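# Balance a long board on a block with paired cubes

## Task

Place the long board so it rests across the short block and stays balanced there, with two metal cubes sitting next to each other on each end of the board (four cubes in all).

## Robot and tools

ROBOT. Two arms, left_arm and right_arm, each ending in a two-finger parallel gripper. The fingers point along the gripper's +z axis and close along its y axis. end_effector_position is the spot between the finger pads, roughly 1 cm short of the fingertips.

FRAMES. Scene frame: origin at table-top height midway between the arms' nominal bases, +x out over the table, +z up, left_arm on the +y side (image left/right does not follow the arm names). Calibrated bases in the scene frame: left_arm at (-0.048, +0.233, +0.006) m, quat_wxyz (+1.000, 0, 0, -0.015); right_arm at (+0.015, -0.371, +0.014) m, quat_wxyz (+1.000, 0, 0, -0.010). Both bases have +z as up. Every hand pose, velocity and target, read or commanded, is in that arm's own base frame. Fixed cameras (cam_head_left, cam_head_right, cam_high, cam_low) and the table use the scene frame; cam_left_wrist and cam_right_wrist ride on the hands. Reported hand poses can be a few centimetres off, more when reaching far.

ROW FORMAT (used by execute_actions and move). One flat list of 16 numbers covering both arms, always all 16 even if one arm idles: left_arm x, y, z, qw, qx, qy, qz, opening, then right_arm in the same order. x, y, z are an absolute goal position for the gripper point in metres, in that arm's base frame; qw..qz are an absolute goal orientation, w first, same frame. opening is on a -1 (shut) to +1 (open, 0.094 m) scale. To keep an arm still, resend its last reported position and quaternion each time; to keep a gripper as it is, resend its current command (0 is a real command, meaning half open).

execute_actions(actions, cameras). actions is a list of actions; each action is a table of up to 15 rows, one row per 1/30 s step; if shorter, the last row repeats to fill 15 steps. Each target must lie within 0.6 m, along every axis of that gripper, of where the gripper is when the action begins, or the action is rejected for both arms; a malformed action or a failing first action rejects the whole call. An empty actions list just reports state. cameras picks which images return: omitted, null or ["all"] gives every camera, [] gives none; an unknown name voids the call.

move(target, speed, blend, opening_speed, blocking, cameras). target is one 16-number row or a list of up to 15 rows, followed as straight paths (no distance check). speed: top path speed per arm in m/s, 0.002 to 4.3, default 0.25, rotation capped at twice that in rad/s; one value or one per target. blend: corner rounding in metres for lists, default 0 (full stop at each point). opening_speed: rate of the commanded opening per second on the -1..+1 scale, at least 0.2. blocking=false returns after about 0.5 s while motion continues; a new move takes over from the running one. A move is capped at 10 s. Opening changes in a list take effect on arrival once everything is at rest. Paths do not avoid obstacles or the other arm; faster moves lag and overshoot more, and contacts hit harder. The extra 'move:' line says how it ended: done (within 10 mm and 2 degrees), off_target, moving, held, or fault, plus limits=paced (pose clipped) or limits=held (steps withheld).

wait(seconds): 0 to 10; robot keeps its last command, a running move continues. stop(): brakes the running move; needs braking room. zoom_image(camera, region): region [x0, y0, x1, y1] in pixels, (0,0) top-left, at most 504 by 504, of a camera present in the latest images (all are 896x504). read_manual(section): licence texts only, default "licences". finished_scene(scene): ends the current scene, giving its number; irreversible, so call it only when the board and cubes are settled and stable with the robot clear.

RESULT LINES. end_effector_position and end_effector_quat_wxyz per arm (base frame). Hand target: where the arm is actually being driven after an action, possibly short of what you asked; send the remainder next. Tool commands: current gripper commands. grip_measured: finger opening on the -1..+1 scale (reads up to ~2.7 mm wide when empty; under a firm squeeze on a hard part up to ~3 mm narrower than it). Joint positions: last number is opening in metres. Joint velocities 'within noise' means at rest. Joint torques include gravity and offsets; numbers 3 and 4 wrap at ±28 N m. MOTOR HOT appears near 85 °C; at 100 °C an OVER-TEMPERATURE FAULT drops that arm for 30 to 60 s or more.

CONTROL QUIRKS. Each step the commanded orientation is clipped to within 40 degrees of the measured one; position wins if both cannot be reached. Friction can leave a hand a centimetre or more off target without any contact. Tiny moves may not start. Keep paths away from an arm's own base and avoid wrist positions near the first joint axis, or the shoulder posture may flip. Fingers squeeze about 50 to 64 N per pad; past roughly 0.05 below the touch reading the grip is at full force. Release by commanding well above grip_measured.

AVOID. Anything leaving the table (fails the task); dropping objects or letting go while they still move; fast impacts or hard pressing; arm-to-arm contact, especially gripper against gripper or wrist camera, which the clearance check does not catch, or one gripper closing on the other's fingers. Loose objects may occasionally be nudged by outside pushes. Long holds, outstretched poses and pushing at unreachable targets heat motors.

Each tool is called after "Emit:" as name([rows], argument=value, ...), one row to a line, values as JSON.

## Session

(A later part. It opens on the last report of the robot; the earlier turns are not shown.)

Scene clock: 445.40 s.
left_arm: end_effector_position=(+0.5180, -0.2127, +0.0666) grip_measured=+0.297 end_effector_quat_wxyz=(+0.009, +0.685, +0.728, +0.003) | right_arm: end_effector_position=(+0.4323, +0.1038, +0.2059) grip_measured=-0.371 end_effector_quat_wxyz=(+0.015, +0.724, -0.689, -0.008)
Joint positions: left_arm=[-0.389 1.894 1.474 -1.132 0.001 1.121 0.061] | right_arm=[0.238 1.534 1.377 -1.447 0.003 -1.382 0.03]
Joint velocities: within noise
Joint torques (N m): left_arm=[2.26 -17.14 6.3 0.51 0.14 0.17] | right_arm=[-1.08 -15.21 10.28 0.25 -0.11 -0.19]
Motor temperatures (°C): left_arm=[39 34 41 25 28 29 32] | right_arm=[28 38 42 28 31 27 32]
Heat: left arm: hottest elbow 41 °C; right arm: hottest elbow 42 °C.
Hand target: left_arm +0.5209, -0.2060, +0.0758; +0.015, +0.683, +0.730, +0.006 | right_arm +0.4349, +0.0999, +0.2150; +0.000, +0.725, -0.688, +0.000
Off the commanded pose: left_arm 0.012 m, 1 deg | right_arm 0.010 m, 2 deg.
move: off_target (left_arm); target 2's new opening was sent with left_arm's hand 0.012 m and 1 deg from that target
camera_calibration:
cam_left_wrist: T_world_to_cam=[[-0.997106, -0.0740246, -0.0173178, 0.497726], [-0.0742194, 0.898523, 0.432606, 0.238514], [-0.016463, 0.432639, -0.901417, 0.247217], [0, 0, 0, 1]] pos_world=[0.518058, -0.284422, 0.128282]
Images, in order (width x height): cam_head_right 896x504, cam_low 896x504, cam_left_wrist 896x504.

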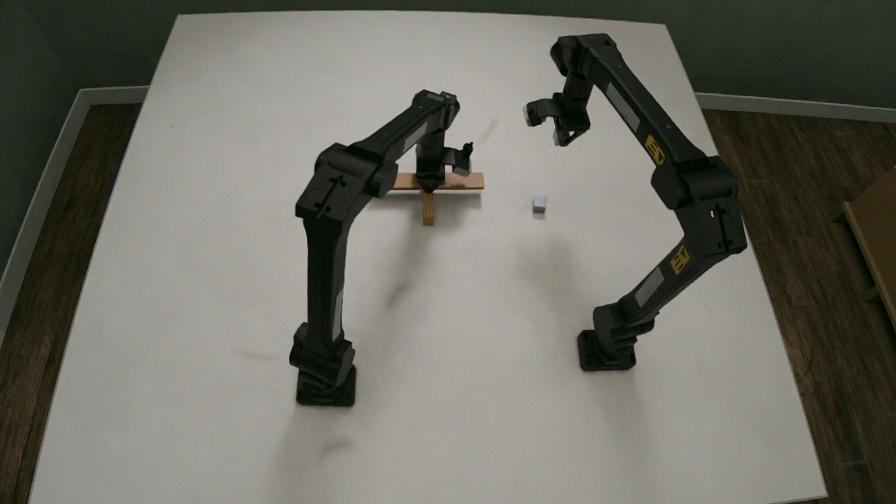

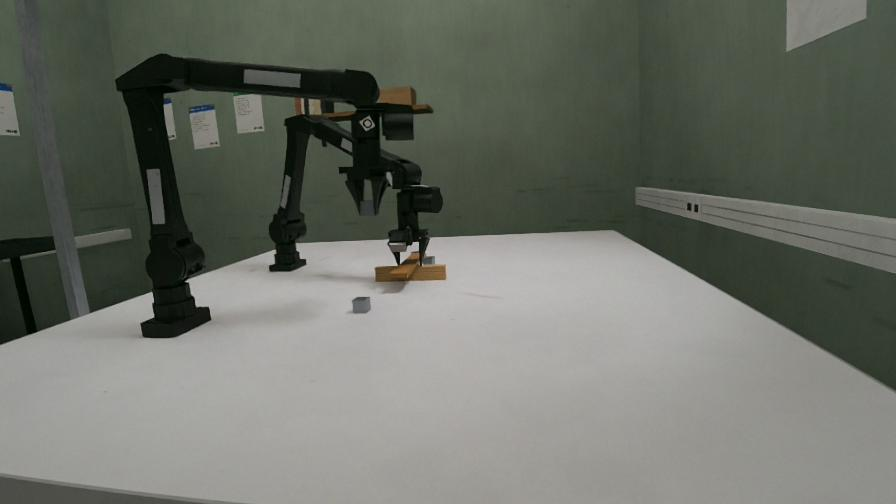

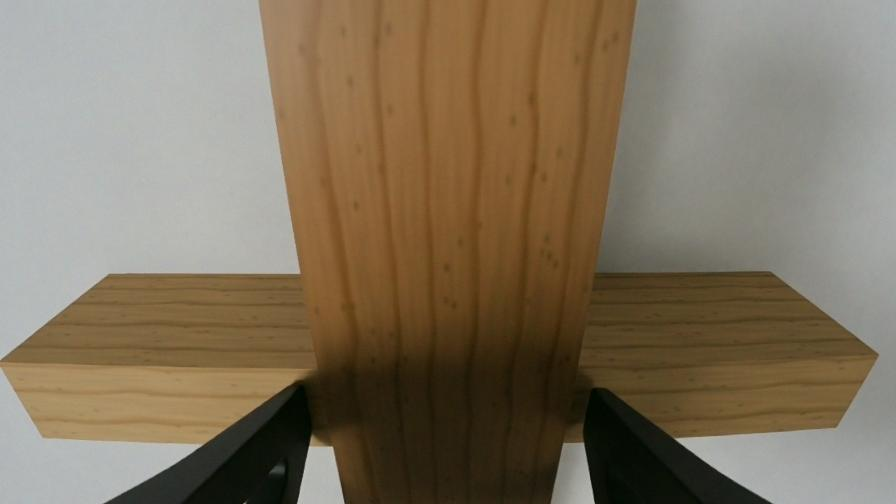

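Emit:
move([
  [0.523, -0.208, 0.11, 0.0151, 0.6833, 0.7302, 0.0059, 0.6, 0.435, 0.10, 0.215, 0, 0.7254, -0.6884, 0, -0.6],
  [0.535, -0.209, 0.20, 0.01, 0.6833, 0.7302, 0.004, 0.6, 0.435, 0.10, 0.215, 0, 0.7254, -0.6884, 0, -0.6],
  [0.565, 0.03, 0.225, 0.01, -0.0262, 0.9997, 0, 1.0, 0.435, 0.10, 0.215, 0, 0.7254, -0.6884, 0, -0.6],
], speed=[0.06, 0.15, 0.3], blend=[0.01, 0.03, 0])

Emit:
zoom_image(camera="cam_left_wrist", region=[300, 60, 660, 380])

Emit:
zoom_image(camera="cam_head_left", region=[280, 130, 560, 290])

Emit:
zoom_image(camera="cam_head_right", region=[280, 130, 560, 290])

Scene clock: 458.80 s.
left_arm: end_effector_position=(+0.5513, +0.0259, +0.2018) grip_measured=+0.997 end_effector_quat_wxyz=(-0.014, -0.017, +1.000, -0.001) | right_arm: end_effector_position=(+0.4323, +0.1038, +0.2059) grip_measured=-0.371 end_effector_quat_wxyz=(+0.015, +0.724, -0.689, -0.008)
Joint positions: left_arm=[0.048 1.813 1.723 -1.509 0.001 0.014 0.094] | right_arm=[0.238 1.534 1.377 -1.447 0.003 -1.382 0.03]
Joint velocities: within noise
Joint torques (N m): left_arm=[1.9 -15.62 11.12 0.14 0.06 -0.09] | right_arm=[-1.14 -15.21 10.26 0.24 -0.11 -0.18]
Motor temperatures (°C): left_arm=[39 34 42 25 28 29 31] | right_arm=[28 38 42 28 31 27 32]
Heat: left arm: hottest elbow 42 °C; right arm: hottest elbow 42 °C.
Hand target: left_arm +0.5637, +0.0299, +0.2251; +0.010, -0.026, +1.000, +0.000 | right_arm +0.4349, +0.0999, +0.2150; +0.000, +0.725, -0.688, +0.000
Off the commanded pose: left_arm 0.027 m, 3 deg | right_arm 0.010 m, 2 deg.
move: off_target (left_arm); target 3's new opening was sent with left_arm's hand 0.027 m and 3 deg from that target
camera_calibration:
cam_left_wrist: T_world_to_cam=[[0.0469969, -0.998895, 0.000928811, -0.00443659], [-0.883871, -0.0411519, 0.465918, 0.432097], [-0.465364, -0.0227176, -0.884828, 0.522384], [0, 0, 0, 1]] pos_world=[0.625225, 0.0252173, 0.260902]
cam_right_wrist: T_world_to_cam=[[0.997705, 0.0587451, -0.0336827, -0.430394], [0.0675215, -0.900752, 0.429054, 0.0156559], [-0.00513491, -0.430344, -0.902651, 0.319249], [0, 0, 0, 1]] pos_world=[0.429988, 0.176773, 0.266957]

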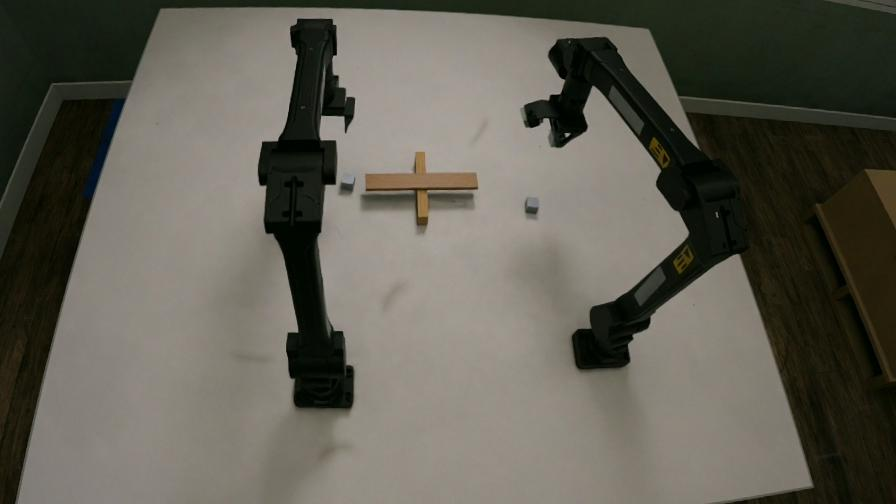

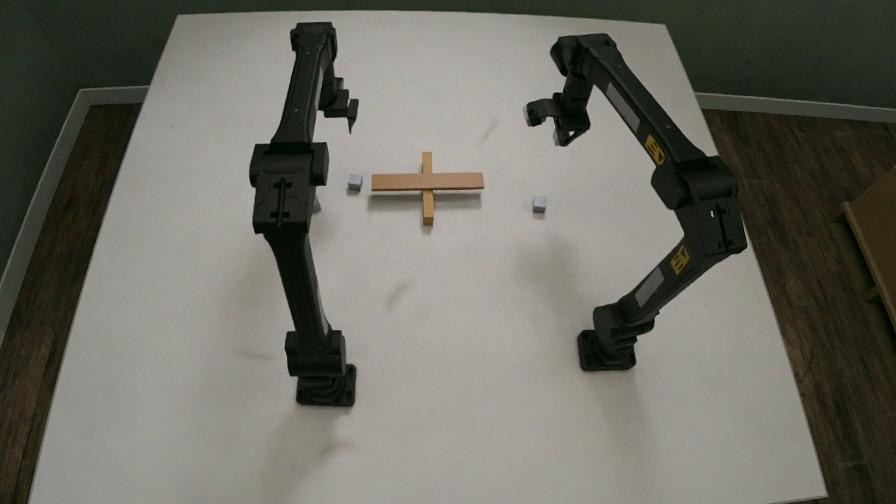

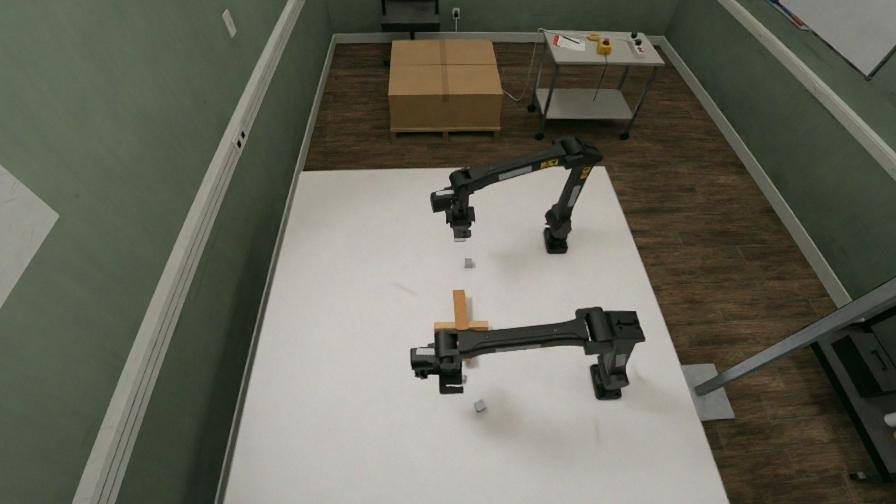

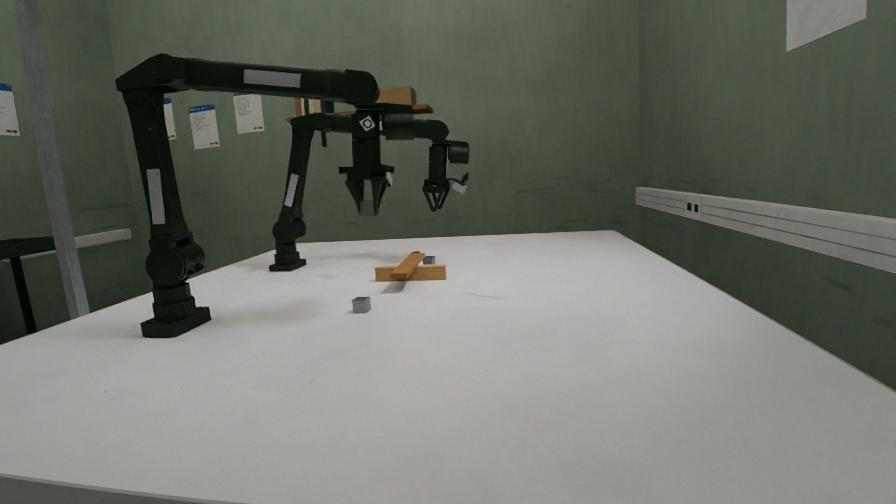

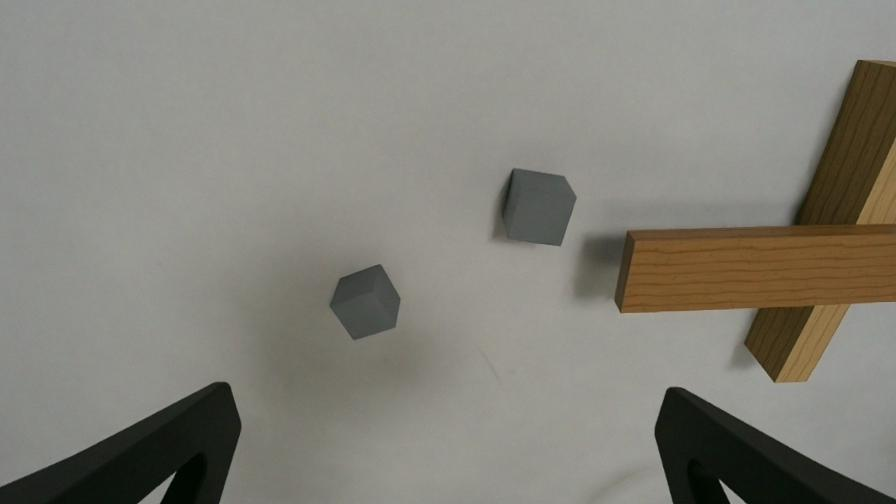

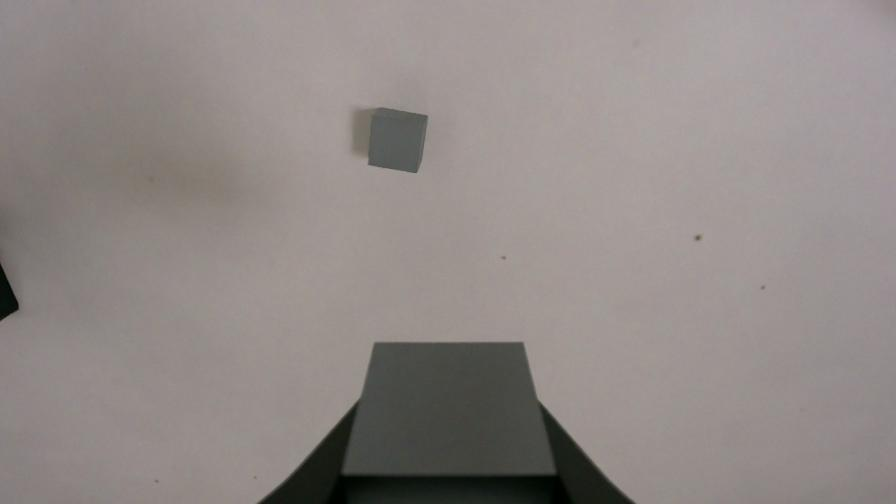

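Scaled by 1.400.

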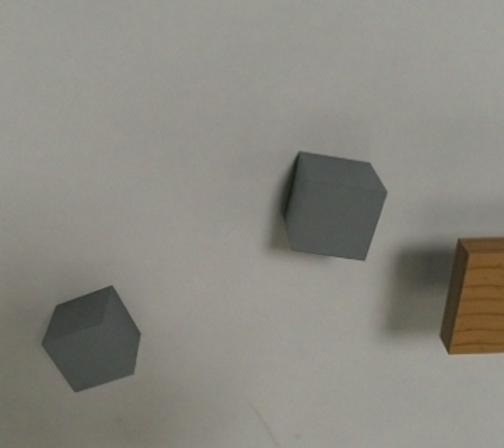

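Scaled by 1.800.

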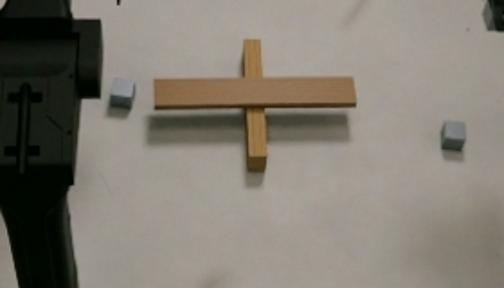

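Scaled by 1.800.

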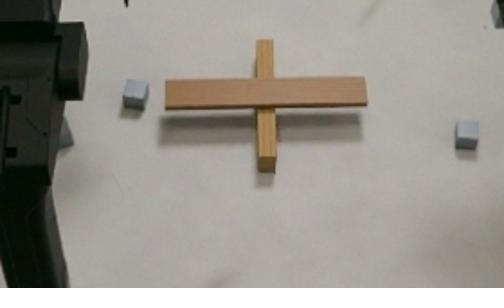

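Emit:
move([
  [0.535, -0.016, 0.115, 0, -0.6691, 0.7431, 0, 1, 0.435, 0.285, 0.115, 0, 0.7254, -0.6884, 0, -0.6],
], speed=0.25, cameras=["cam_head_right", "cam_low", "cam_left_wrist", "cam_right_wrist"])

Scene clock: 494.53 s.
left_arm: end_effector_position=(+0.5329, -0.0094, +0.1092) grip_measured=+0.998 end_effector_quat_wxyz=(-0.009, -0.669, +0.743, +0.007) | right_arm: end_effector_position=(+0.4187, +0.2697, +0.1059) grip_measured=-0.371 end_effector_quat_wxyz=(+0.021, +0.727, -0.686, -0.005)
Joint positions: left_arm=[-0.016 1.813 1.474 -1.255 0.002 -1.482 0.094] | right_arm=[0.573 1.743 1.367 -1.239 0 -1.056 0.03]
Joint velocities: within noise
Joint torques (N m): left_arm=[0.32 -16.38 6.17 0.85 -0.03 -0.1] | right_arm=[0.32 -15.09 14.12 0.24 -0.05 0.1]
Motor temperatures (°C): left_arm=[38 33 47 25 28 29 30] | right_arm=[27 38 42 28 31 27 32]
Heat: left arm: hottest elbow 47 °C; right arm: hottest elbow 42 °C.
Hand target: left_arm +0.5349, -0.0159, +0.1151; +0.000, -0.669, +0.743, +0.000 | right_arm +0.4341, +0.2846, +0.1154; +0.000, +0.725, -0.688, +0.000
Off the commanded pose: left_arm 0.009 m, 1 deg | right_arm 0.024 m, 3 deg.
move: off_target (right_arm)
camera_calibration:
cam_left_wrist: T_world_to_cam=[[0.995457, -0.0923063, -0.0233408, -0.533097], [-0.0724141, -0.893168, 0.443855, 0.0194813], [-0.0618178, -0.440148, -0.895795, 0.213269], [0, 0, 0, 1]] pos_world=[0.54527, 0.062062, 0.169956]
cam_right_wrist: T_world_to_cam=[[0.996906, 0.068006, -0.0394281, -0.431509], [0.0784292, -0.894379, 0.440382, 0.201351], [-0.00531503, -0.442111, -0.896945, 0.302968], [0, 0, 0, 1]] pos_world=[0.415992, 0.343375, 0.166061]
Images, in order (width x height): cam_head_right 896x504, cam_low 896x504, cam_left_wrist 896x504, cam_right_wrist 896x504.

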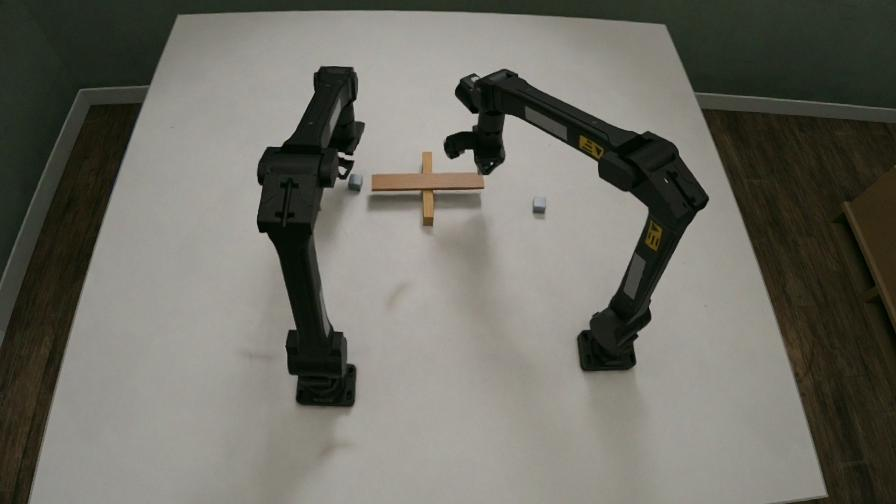

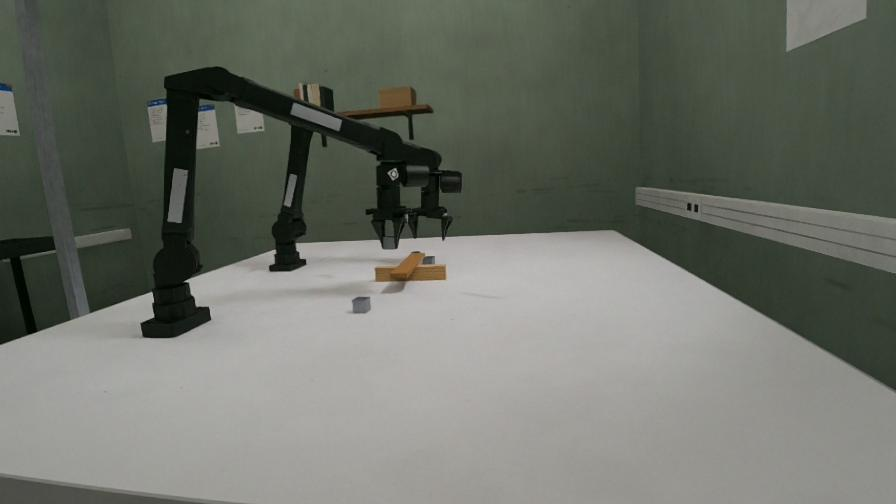

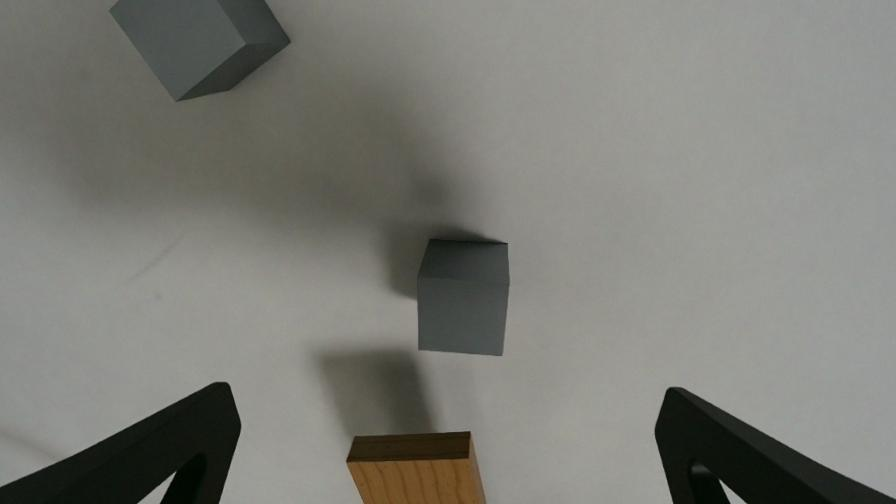

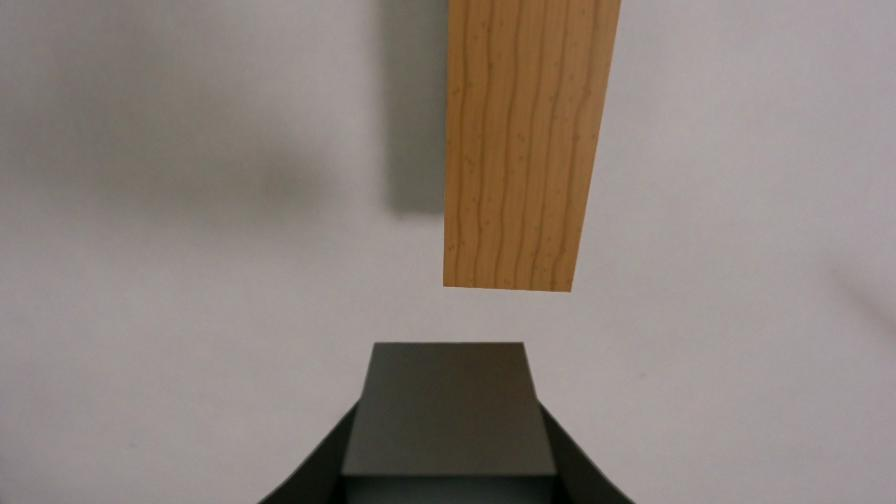

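Emit:
move([
  [0.537, -0.036, 0.038, 0, -0.6528, 0.7576, 0, 1, 0.450, 0.294, 0.087, 0, 0.7235, -0.6904, 0, -0.6],
], speed=0.1, cameras=["cam_low", "cam_left_wrist", "cam_right_wrist"])

Scene clock: 535.57 s.
left_arm: end_effector_position=(+0.5347, -0.0301, +0.0406) grip_measured=+0.998 end_effector_quat_wxyz=(-0.003, -0.655, +0.756, +0.002) | right_arm: end_effector_position=(+0.4327, +0.2787, +0.0790) grip_measured=-0.371 end_effector_quat_wxyz=(+0.022, +0.726, -0.687, -0.005)
Joint positions: left_arm=[-0.055 1.882 1.381 -1.077 0.002 -1.483 0.094] | right_arm=[0.573 1.81 1.385 -1.19 0 -1.052 0.03]
Joint velocities: within noise
Joint torques (N m): left_arm=[0.79 -14.97 6.04 0.96 -0.01 0.03] | right_arm=[0.21 -15.85 14.01 0.25 -0.05 0.1]
Motor temperatures (°C): left_arm=[38 33 42 25 28 29 30] | right_arm=[27 37 46 28 31 27 32]
Heat: left arm: hottest elbow 42 °C; right arm: hottest elbow 46 °C.
Hand target: left_arm +0.5369, -0.0360, +0.0380; +0.000, -0.653, +0.758, +0.000 | right_arm +0.4491, +0.2936, +0.0875; +0.000, +0.724, -0.690, +0.000
Off the commanded pose: left_arm 0.007 m, 1 deg | right_arm 0.024 m, 3 deg.
move: off_target (right_arm)
camera_calibration:
cam_left_wrist: T_world_to_cam=[[0.991497, -0.129878, -0.00809974, -0.537992], [-0.11289, -0.88943, 0.442911, 0.0534274], [-0.0647287, -0.43823, -0.896529, 0.144467], [0, 0, 0, 1]] pos_world=[0.5488, 0.0409564, 0.101498]
cam_right_wrist: T_world_to_cam=[[0.997187, 0.0637984, -0.0393394, -0.446091], [0.0746163, -0.89462, 0.440553, 0.221873], [-0.00708729, -0.442249, -0.896864, 0.283606], [0, 0, 0, 1]] pos_world=[0.430291, 0.352376, 0.139061]
Images, in order (width x height): cam_low 896x504, cam_left_wrist 896x504, cam_right_wrist 896x504.

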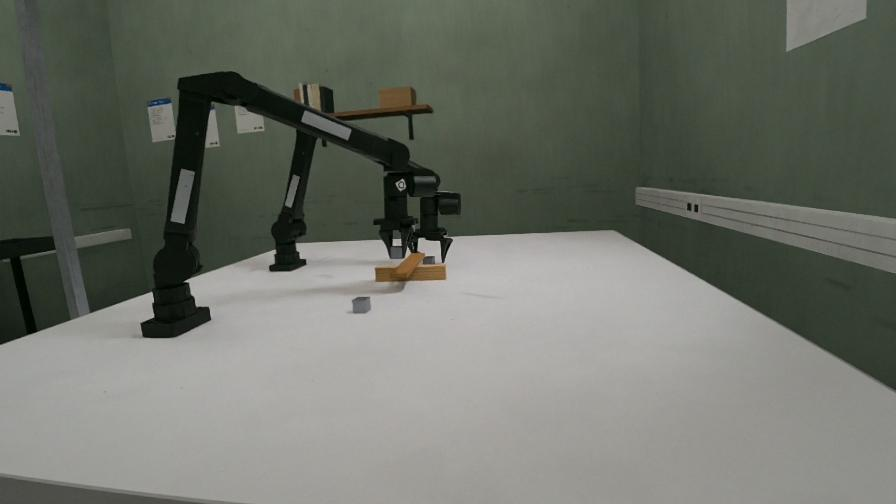

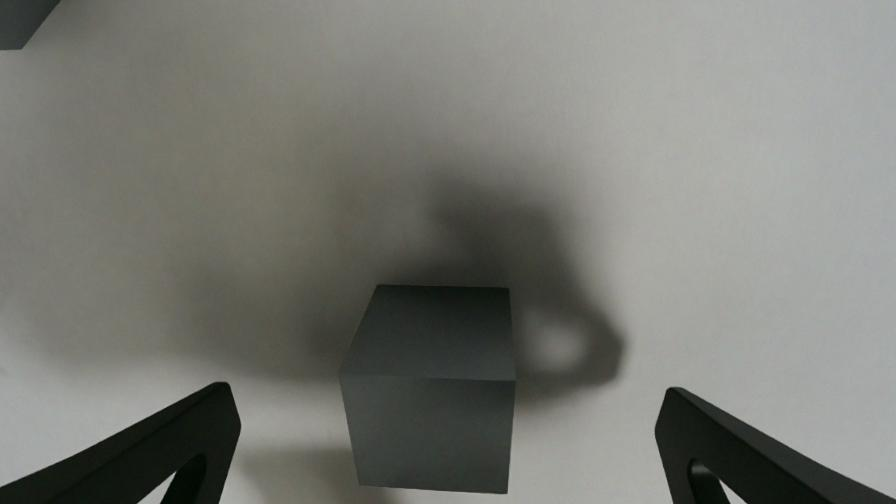

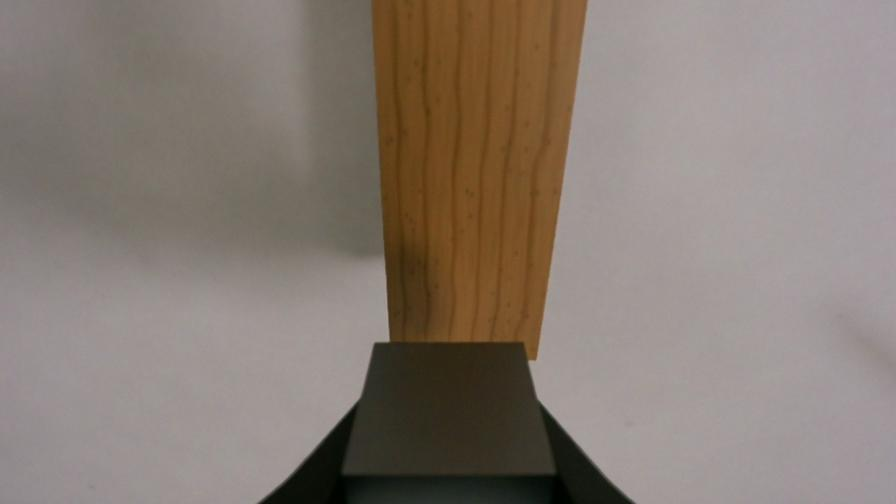

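Emit:
move([
  [0.5315, -0.036, 0.0235, 0, -0.6528, 0.7576, 0, 1, 0.453, 0.299, 0.064, 0.0, 0.7235, -0.6904, 0, -0.6],
  [0.5315, -0.036, 0.0235, 0, -0.6528, 0.7576, 0, -0.6, 0.453, 0.299, 0.064, 0.0, 0.7235, -0.6904, 0, -0.6],
], speed=0.06, opening_speed=0.8, cameras=["cam_low", "cam_left_wrist", "cam_right_wrist"])

Emit:
zoom_image(camera="cam_low", region=[340, 190, 480, 310])

Scene clock: 548.20 s.
left_arm: end_effector_position=(+0.5310, -0.0299, +0.0292) grip_measured=-0.386 end_effector_quat_wxyz=(-0.001, -0.655, +0.756, -0.001) | right_arm: end_effector_position=(+0.4403, +0.2841, +0.0586) grip_measured=-0.371 end_effector_quat_wxyz=(+0.018, +0.724, -0.689, -0.004)
Joint positions: left_arm=[-0.055 1.884 1.349 -1.036 0.002 -1.483 0.029] | right_arm=[0.574 1.851 1.385 -1.142 0 -1.047 0.03]
Joint velocities: within noise
Joint torques (N m): left_arm=[0.32 -13.92 5.52 0.92 -0.08 -0.02] | right_arm=[0.5 -16.5 12.89 0.27 -0.04 0.09]
Motor temperatures (°C): left_arm=[38 33 42 25 28 29 30] | right_arm=[27 38 47 28 31 27 33]
Heat: left arm: hottest elbow 42 °C; right arm: hottest elbow 47 °C.
Hand target: left_arm +0.5314, -0.0359, +0.0236; +0.000, -0.653, +0.758, +0.000 | right_arm +0.4523, +0.2988, +0.0643; +0.000, +0.724, -0.690, +0.000
Off the commanded pose: left_arm 0.008 m, 0 deg | right_arm 0.020 m, 2 deg.
move: off_target (right_arm)
camera_calibration:
cam_left_wrist: T_world_to_cam=[[0.991525, -0.12992, -0.000103134, -0.534633], [-0.11647, -0.889228, 0.442389, 0.0601148], [-0.0575667, -0.438627, -0.896823, 0.130315], [0, 0, 0, 1]] pos_world=[0.544606, 0.0411559, 0.0902202]
cam_right_wrist: T_world_to_cam=[[0.997692, 0.0597315, -0.0322879, -0.454298], [0.0678404, -0.896772, 0.437262, 0.238992], [-0.00283656, -0.438443, -0.898754, 0.264843], [0, 0, 0, 1]] pos_world=[0.437788, 0.357576, 0.118858]
Images, in order (width x height): cam_low 896x504, cam_left_wrist 896x504, cam_right_wrist 896x504.

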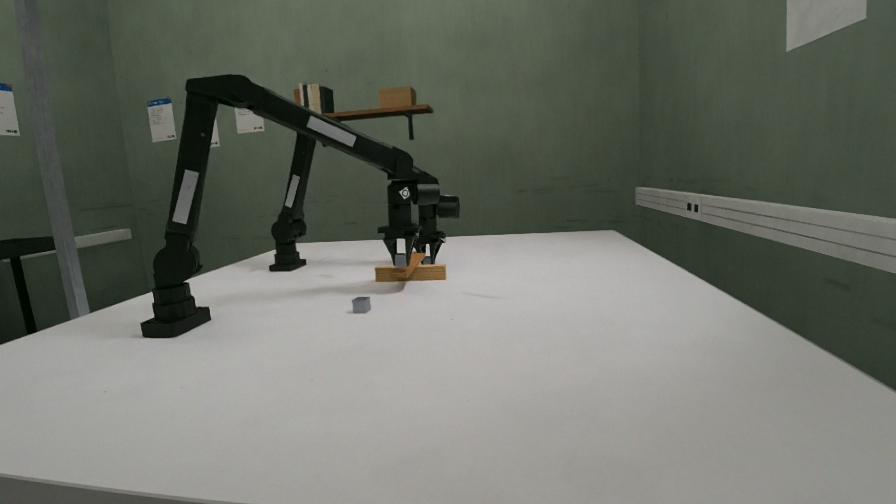

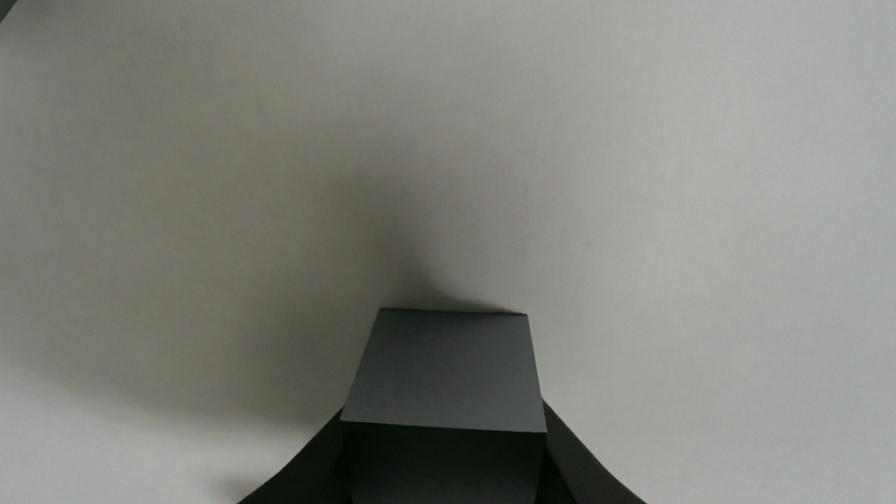

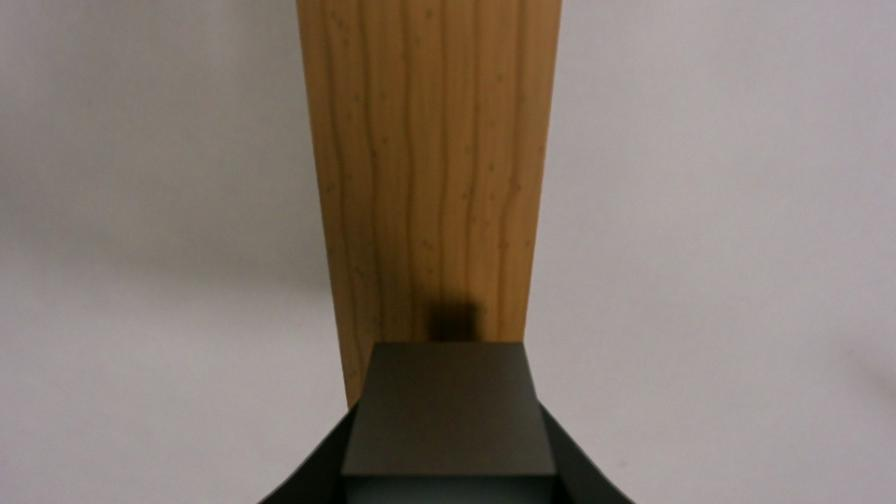

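Scaled by 3.600.

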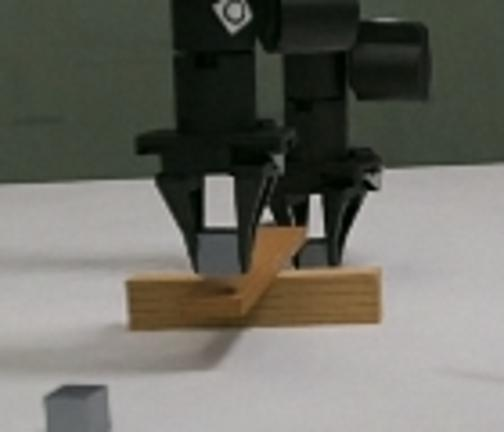

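Emit:
zoom_image(camera="cam_left_wrist", region=[220, 280, 680, 504])

Emit:
zoom_image(camera="cam_right_wrist", region=[220, 280, 680, 504])

Scaled by 1.096.

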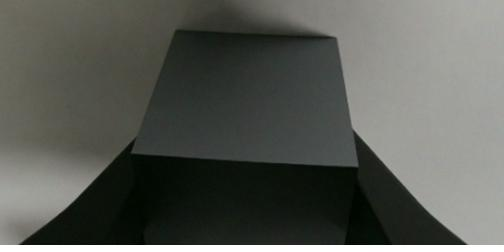

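Scaled by 1.096.

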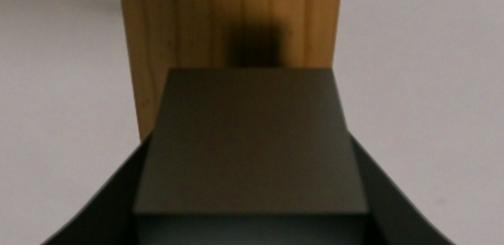

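Emit:
move([
  [0.533, -0.034, 0.145, 0, -0.6646, 0.7472, 0, -0.6, 0.449, 0.299, 0.064, 0.0, 0.7235, -0.6904, 0, -0.6],
  [0.520, -0.085, 0.145, 0, -0.7439, 0.6682, 0, -0.6, 0.449, 0.299, 0.064, 0.0, 0.7235, -0.6904, 0, -0.6],
], speed=[0.12,0.12], blend=[0.01,0], cameras=["cam_low", "cam_left_wrist", "cam_right_wrist"])

Scene clock: 583.30 s.
left_arm: end_effector_position=(+0.5083, -0.0784, +0.1160) grip_measured=-0.387 end_effector_quat_wxyz=(+0.017, +0.742, -0.669, -0.023) | right_arm: end_effector_position=(+0.4403, +0.2858, +0.0585) grip_measured=-0.371 end_effector_quat_wxyz=(+0.016, +0.724, -0.690, -0.004)
Joint positions: left_arm=[-0.151 1.782 1.448 -1.295 0.003 -1.826 0.029] | right_arm=[0.577 1.851 1.385 -1.138 0 -1.043 0.03]
Joint velocities: within noise
Joint torques (N m): left_arm=[0.32 -17.32 9.2 0.08 -0.09 -0.09] | right_arm=[0.62 -17.08 11.88 0.27 -0.04 0.09]
Motor temperatures (°C): left_arm=[38 34 41 25 28 29 31] | right_arm=[27 37 48 28 30 27 33]
Heat: left arm: hottest elbow 41 °C; right arm: hottest elbow 48 °C.
Hand target: left_arm +0.5190, -0.0849, +0.1451; +0.000, +0.744, -0.668, +0.001 | right_arm +0.4486, +0.2988, +0.0642; +0.000, +0.723, -0.690, +0.000
Off the commanded pose: left_arm 0.032 m, 3 deg | right_arm 0.017 m, 2 deg.
move: off_target (left_arm, right_arm)
camera_calibration:
cam_left_wrist: T_world_to_cam=[[0.991603, 0.116161, -0.0568337, -0.49253], [0.129316, -0.894066, 0.428863, -0.14781], [-0.000995941, -0.432611, -0.90158, 0.157813], [0, 0, 0, 1]] pos_world=[0.507666, -0.00666759, 0.177679]
cam_right_wrist: T_world_to_cam=[[0.997875, 0.0582468, -0.0291995, -0.454198], [0.0651509, -0.897606, 0.435957, 0.241932], [-0.000816512, -0.436933, -0.899494, 0.264251], [0, 0, 0, 1]] pos_world=[0.437687, 0.359075, 0.118957]
Images, in order (width x height): cam_low 896x504, cam_left_wrist 896x504, cam_right_wrist 896x504.

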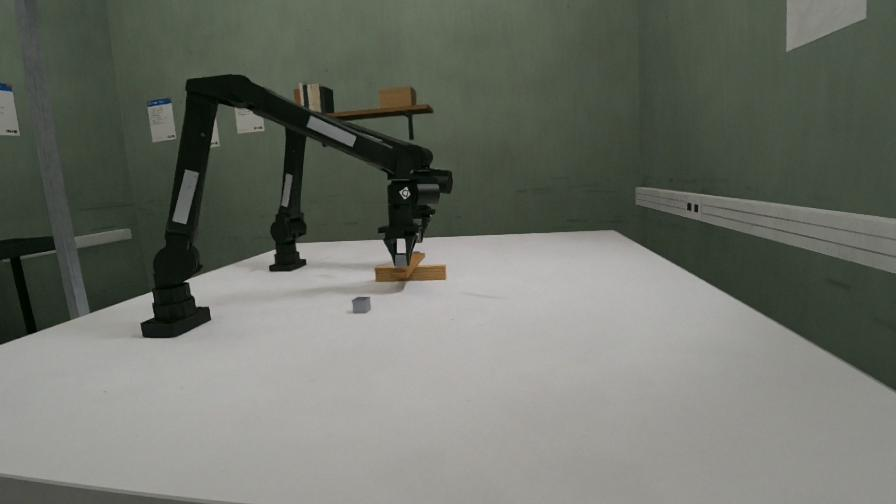

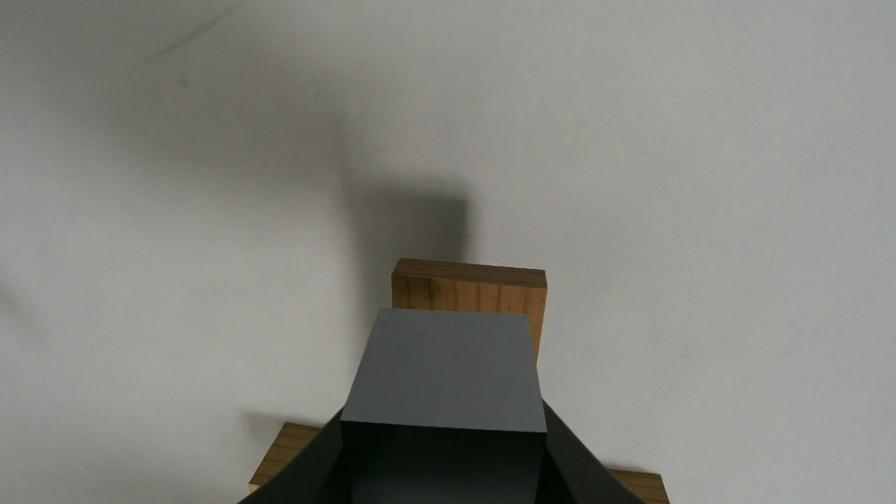

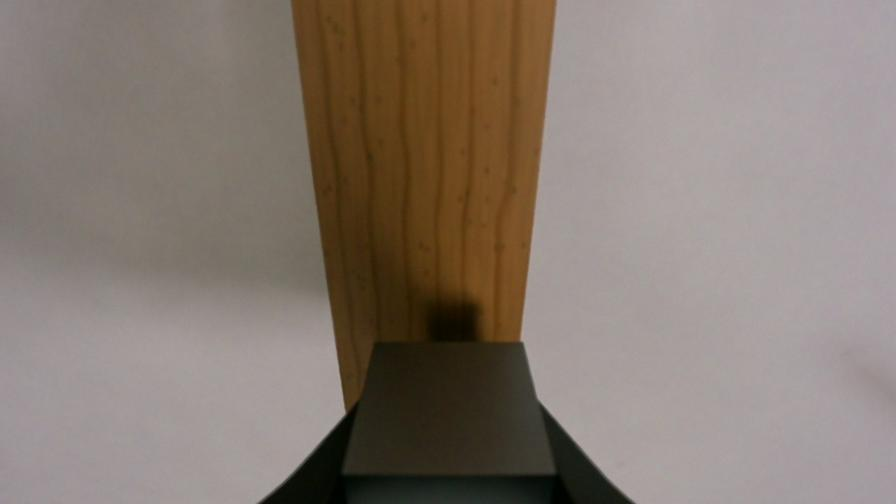

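Emit:
move([
  [0.526, -0.095, 0.116, 0.0148, -0.7443, 0.6678, -0.0203, -0.6, 0.440, 0.296, 0.068, -0.014, 0.7235, -0.6904, 0.004, -0.6],
], speed=0.08, cameras=["cam_low", "cam_left_wrist", "cam_right_wrist"])

Emit:
zoom_image(camera="cam_low", region=[350, 200, 480, 310])

Scene clock: 602.87 s.
left_arm: end_effector_position=(+0.5235, -0.0890, +0.1079) grip_measured=-0.387 end_effector_quat_wxyz=(-0.006, +0.744, -0.668, +0.009) | right_arm: end_effector_position=(+0.4388, +0.2884, +0.0560) grip_measured=-0.371 end_effector_quat_wxyz=(+0.004, +0.724, -0.689, -0.001)
Joint positions: left_arm=[-0.168 1.782 1.427 -1.194 0 -1.845 0.029] | right_arm=[0.582 1.839 1.361 -1.1 0 -1.038 0.03]
Joint velocities: within noise
Joint torques (N m): left_arm=[0.44 -15.5 6.53 0.95 -0.1 -0.1] | right_arm=[0.62 -19.55 9.32 0.35 0.04 0.09]
Motor temperatures (°C): left_arm=[38 35 43 25 28 29 31] | right_arm=[27 37 47 28 30 27 33]
Heat: left arm: hottest elbow 43 °C; right arm: hottest elbow 47 °C.
Hand target: left_arm +0.5258, -0.0950, +0.1161; -0.015, +0.744, -0.668, +0.020 | right_arm +0.4399, +0.2960, +0.0680; -0.014, +0.724, -0.690, +0.004
Off the commanded pose: left_arm 0.010 m, 2 deg | right_arm 0.014 m, 2 deg.
move: off_target (right_arm)
camera_calibration:
cam_left_wrist: T_world_to_cam=[[0.992634, 0.119434, 0.0203418, -0.515434], [0.0978966, -0.889612, 0.446101, -0.140852], [0.071376, -0.440824, -0.894751, 0.10657], [0, 0, 0, 1]] pos_world=[0.517819, -0.0167653, 0.168673]
cam_right_wrist: T_world_to_cam=[[0.998214, 0.0592802, -0.00735116, -0.454632], [0.0567829, -0.903477, 0.424859, 0.251487], [0.0185441, -0.424517, -0.90523, 0.25136], [0, 0, 0, 1]] pos_world=[0.434879, 0.36087, 0.11735]
Images, in order (width x height): cam_low 896x504, cam_left_wrist 896x504, cam_right_wrist 896x504.

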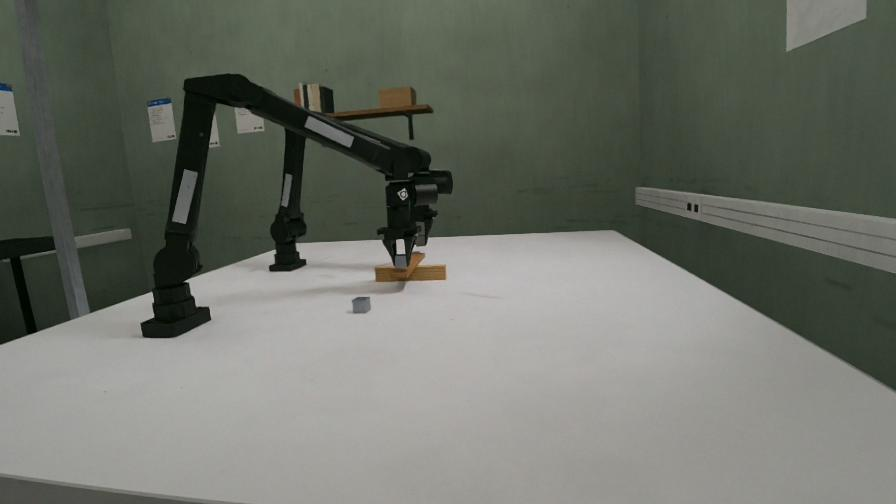

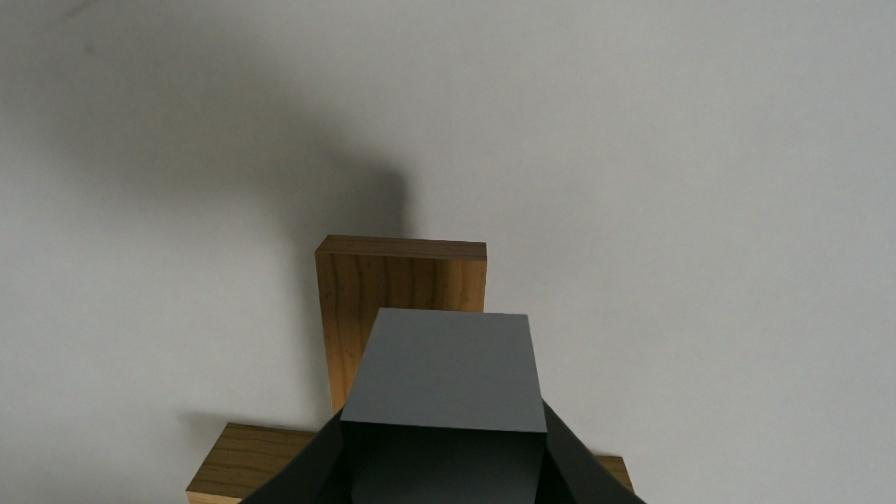

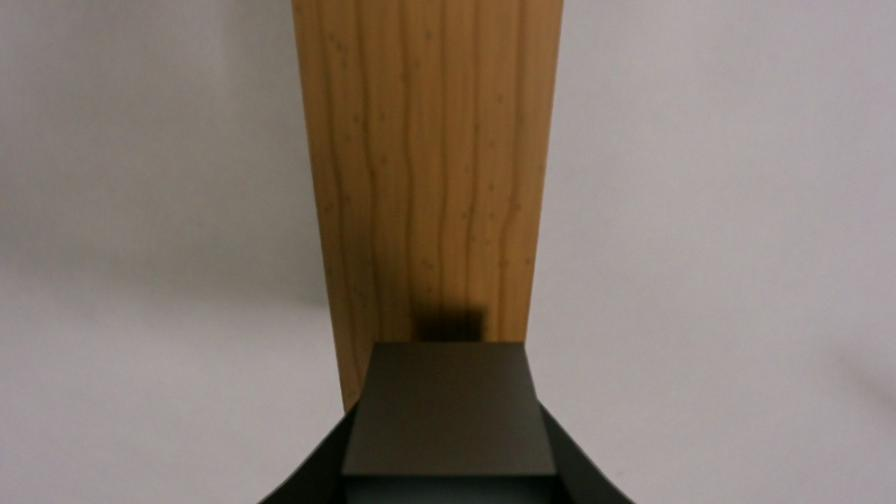

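Scaled by 3.877.

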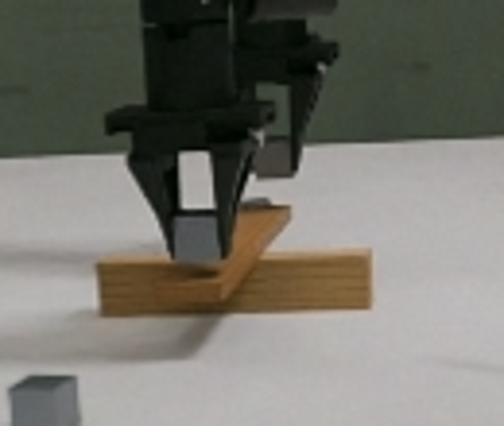

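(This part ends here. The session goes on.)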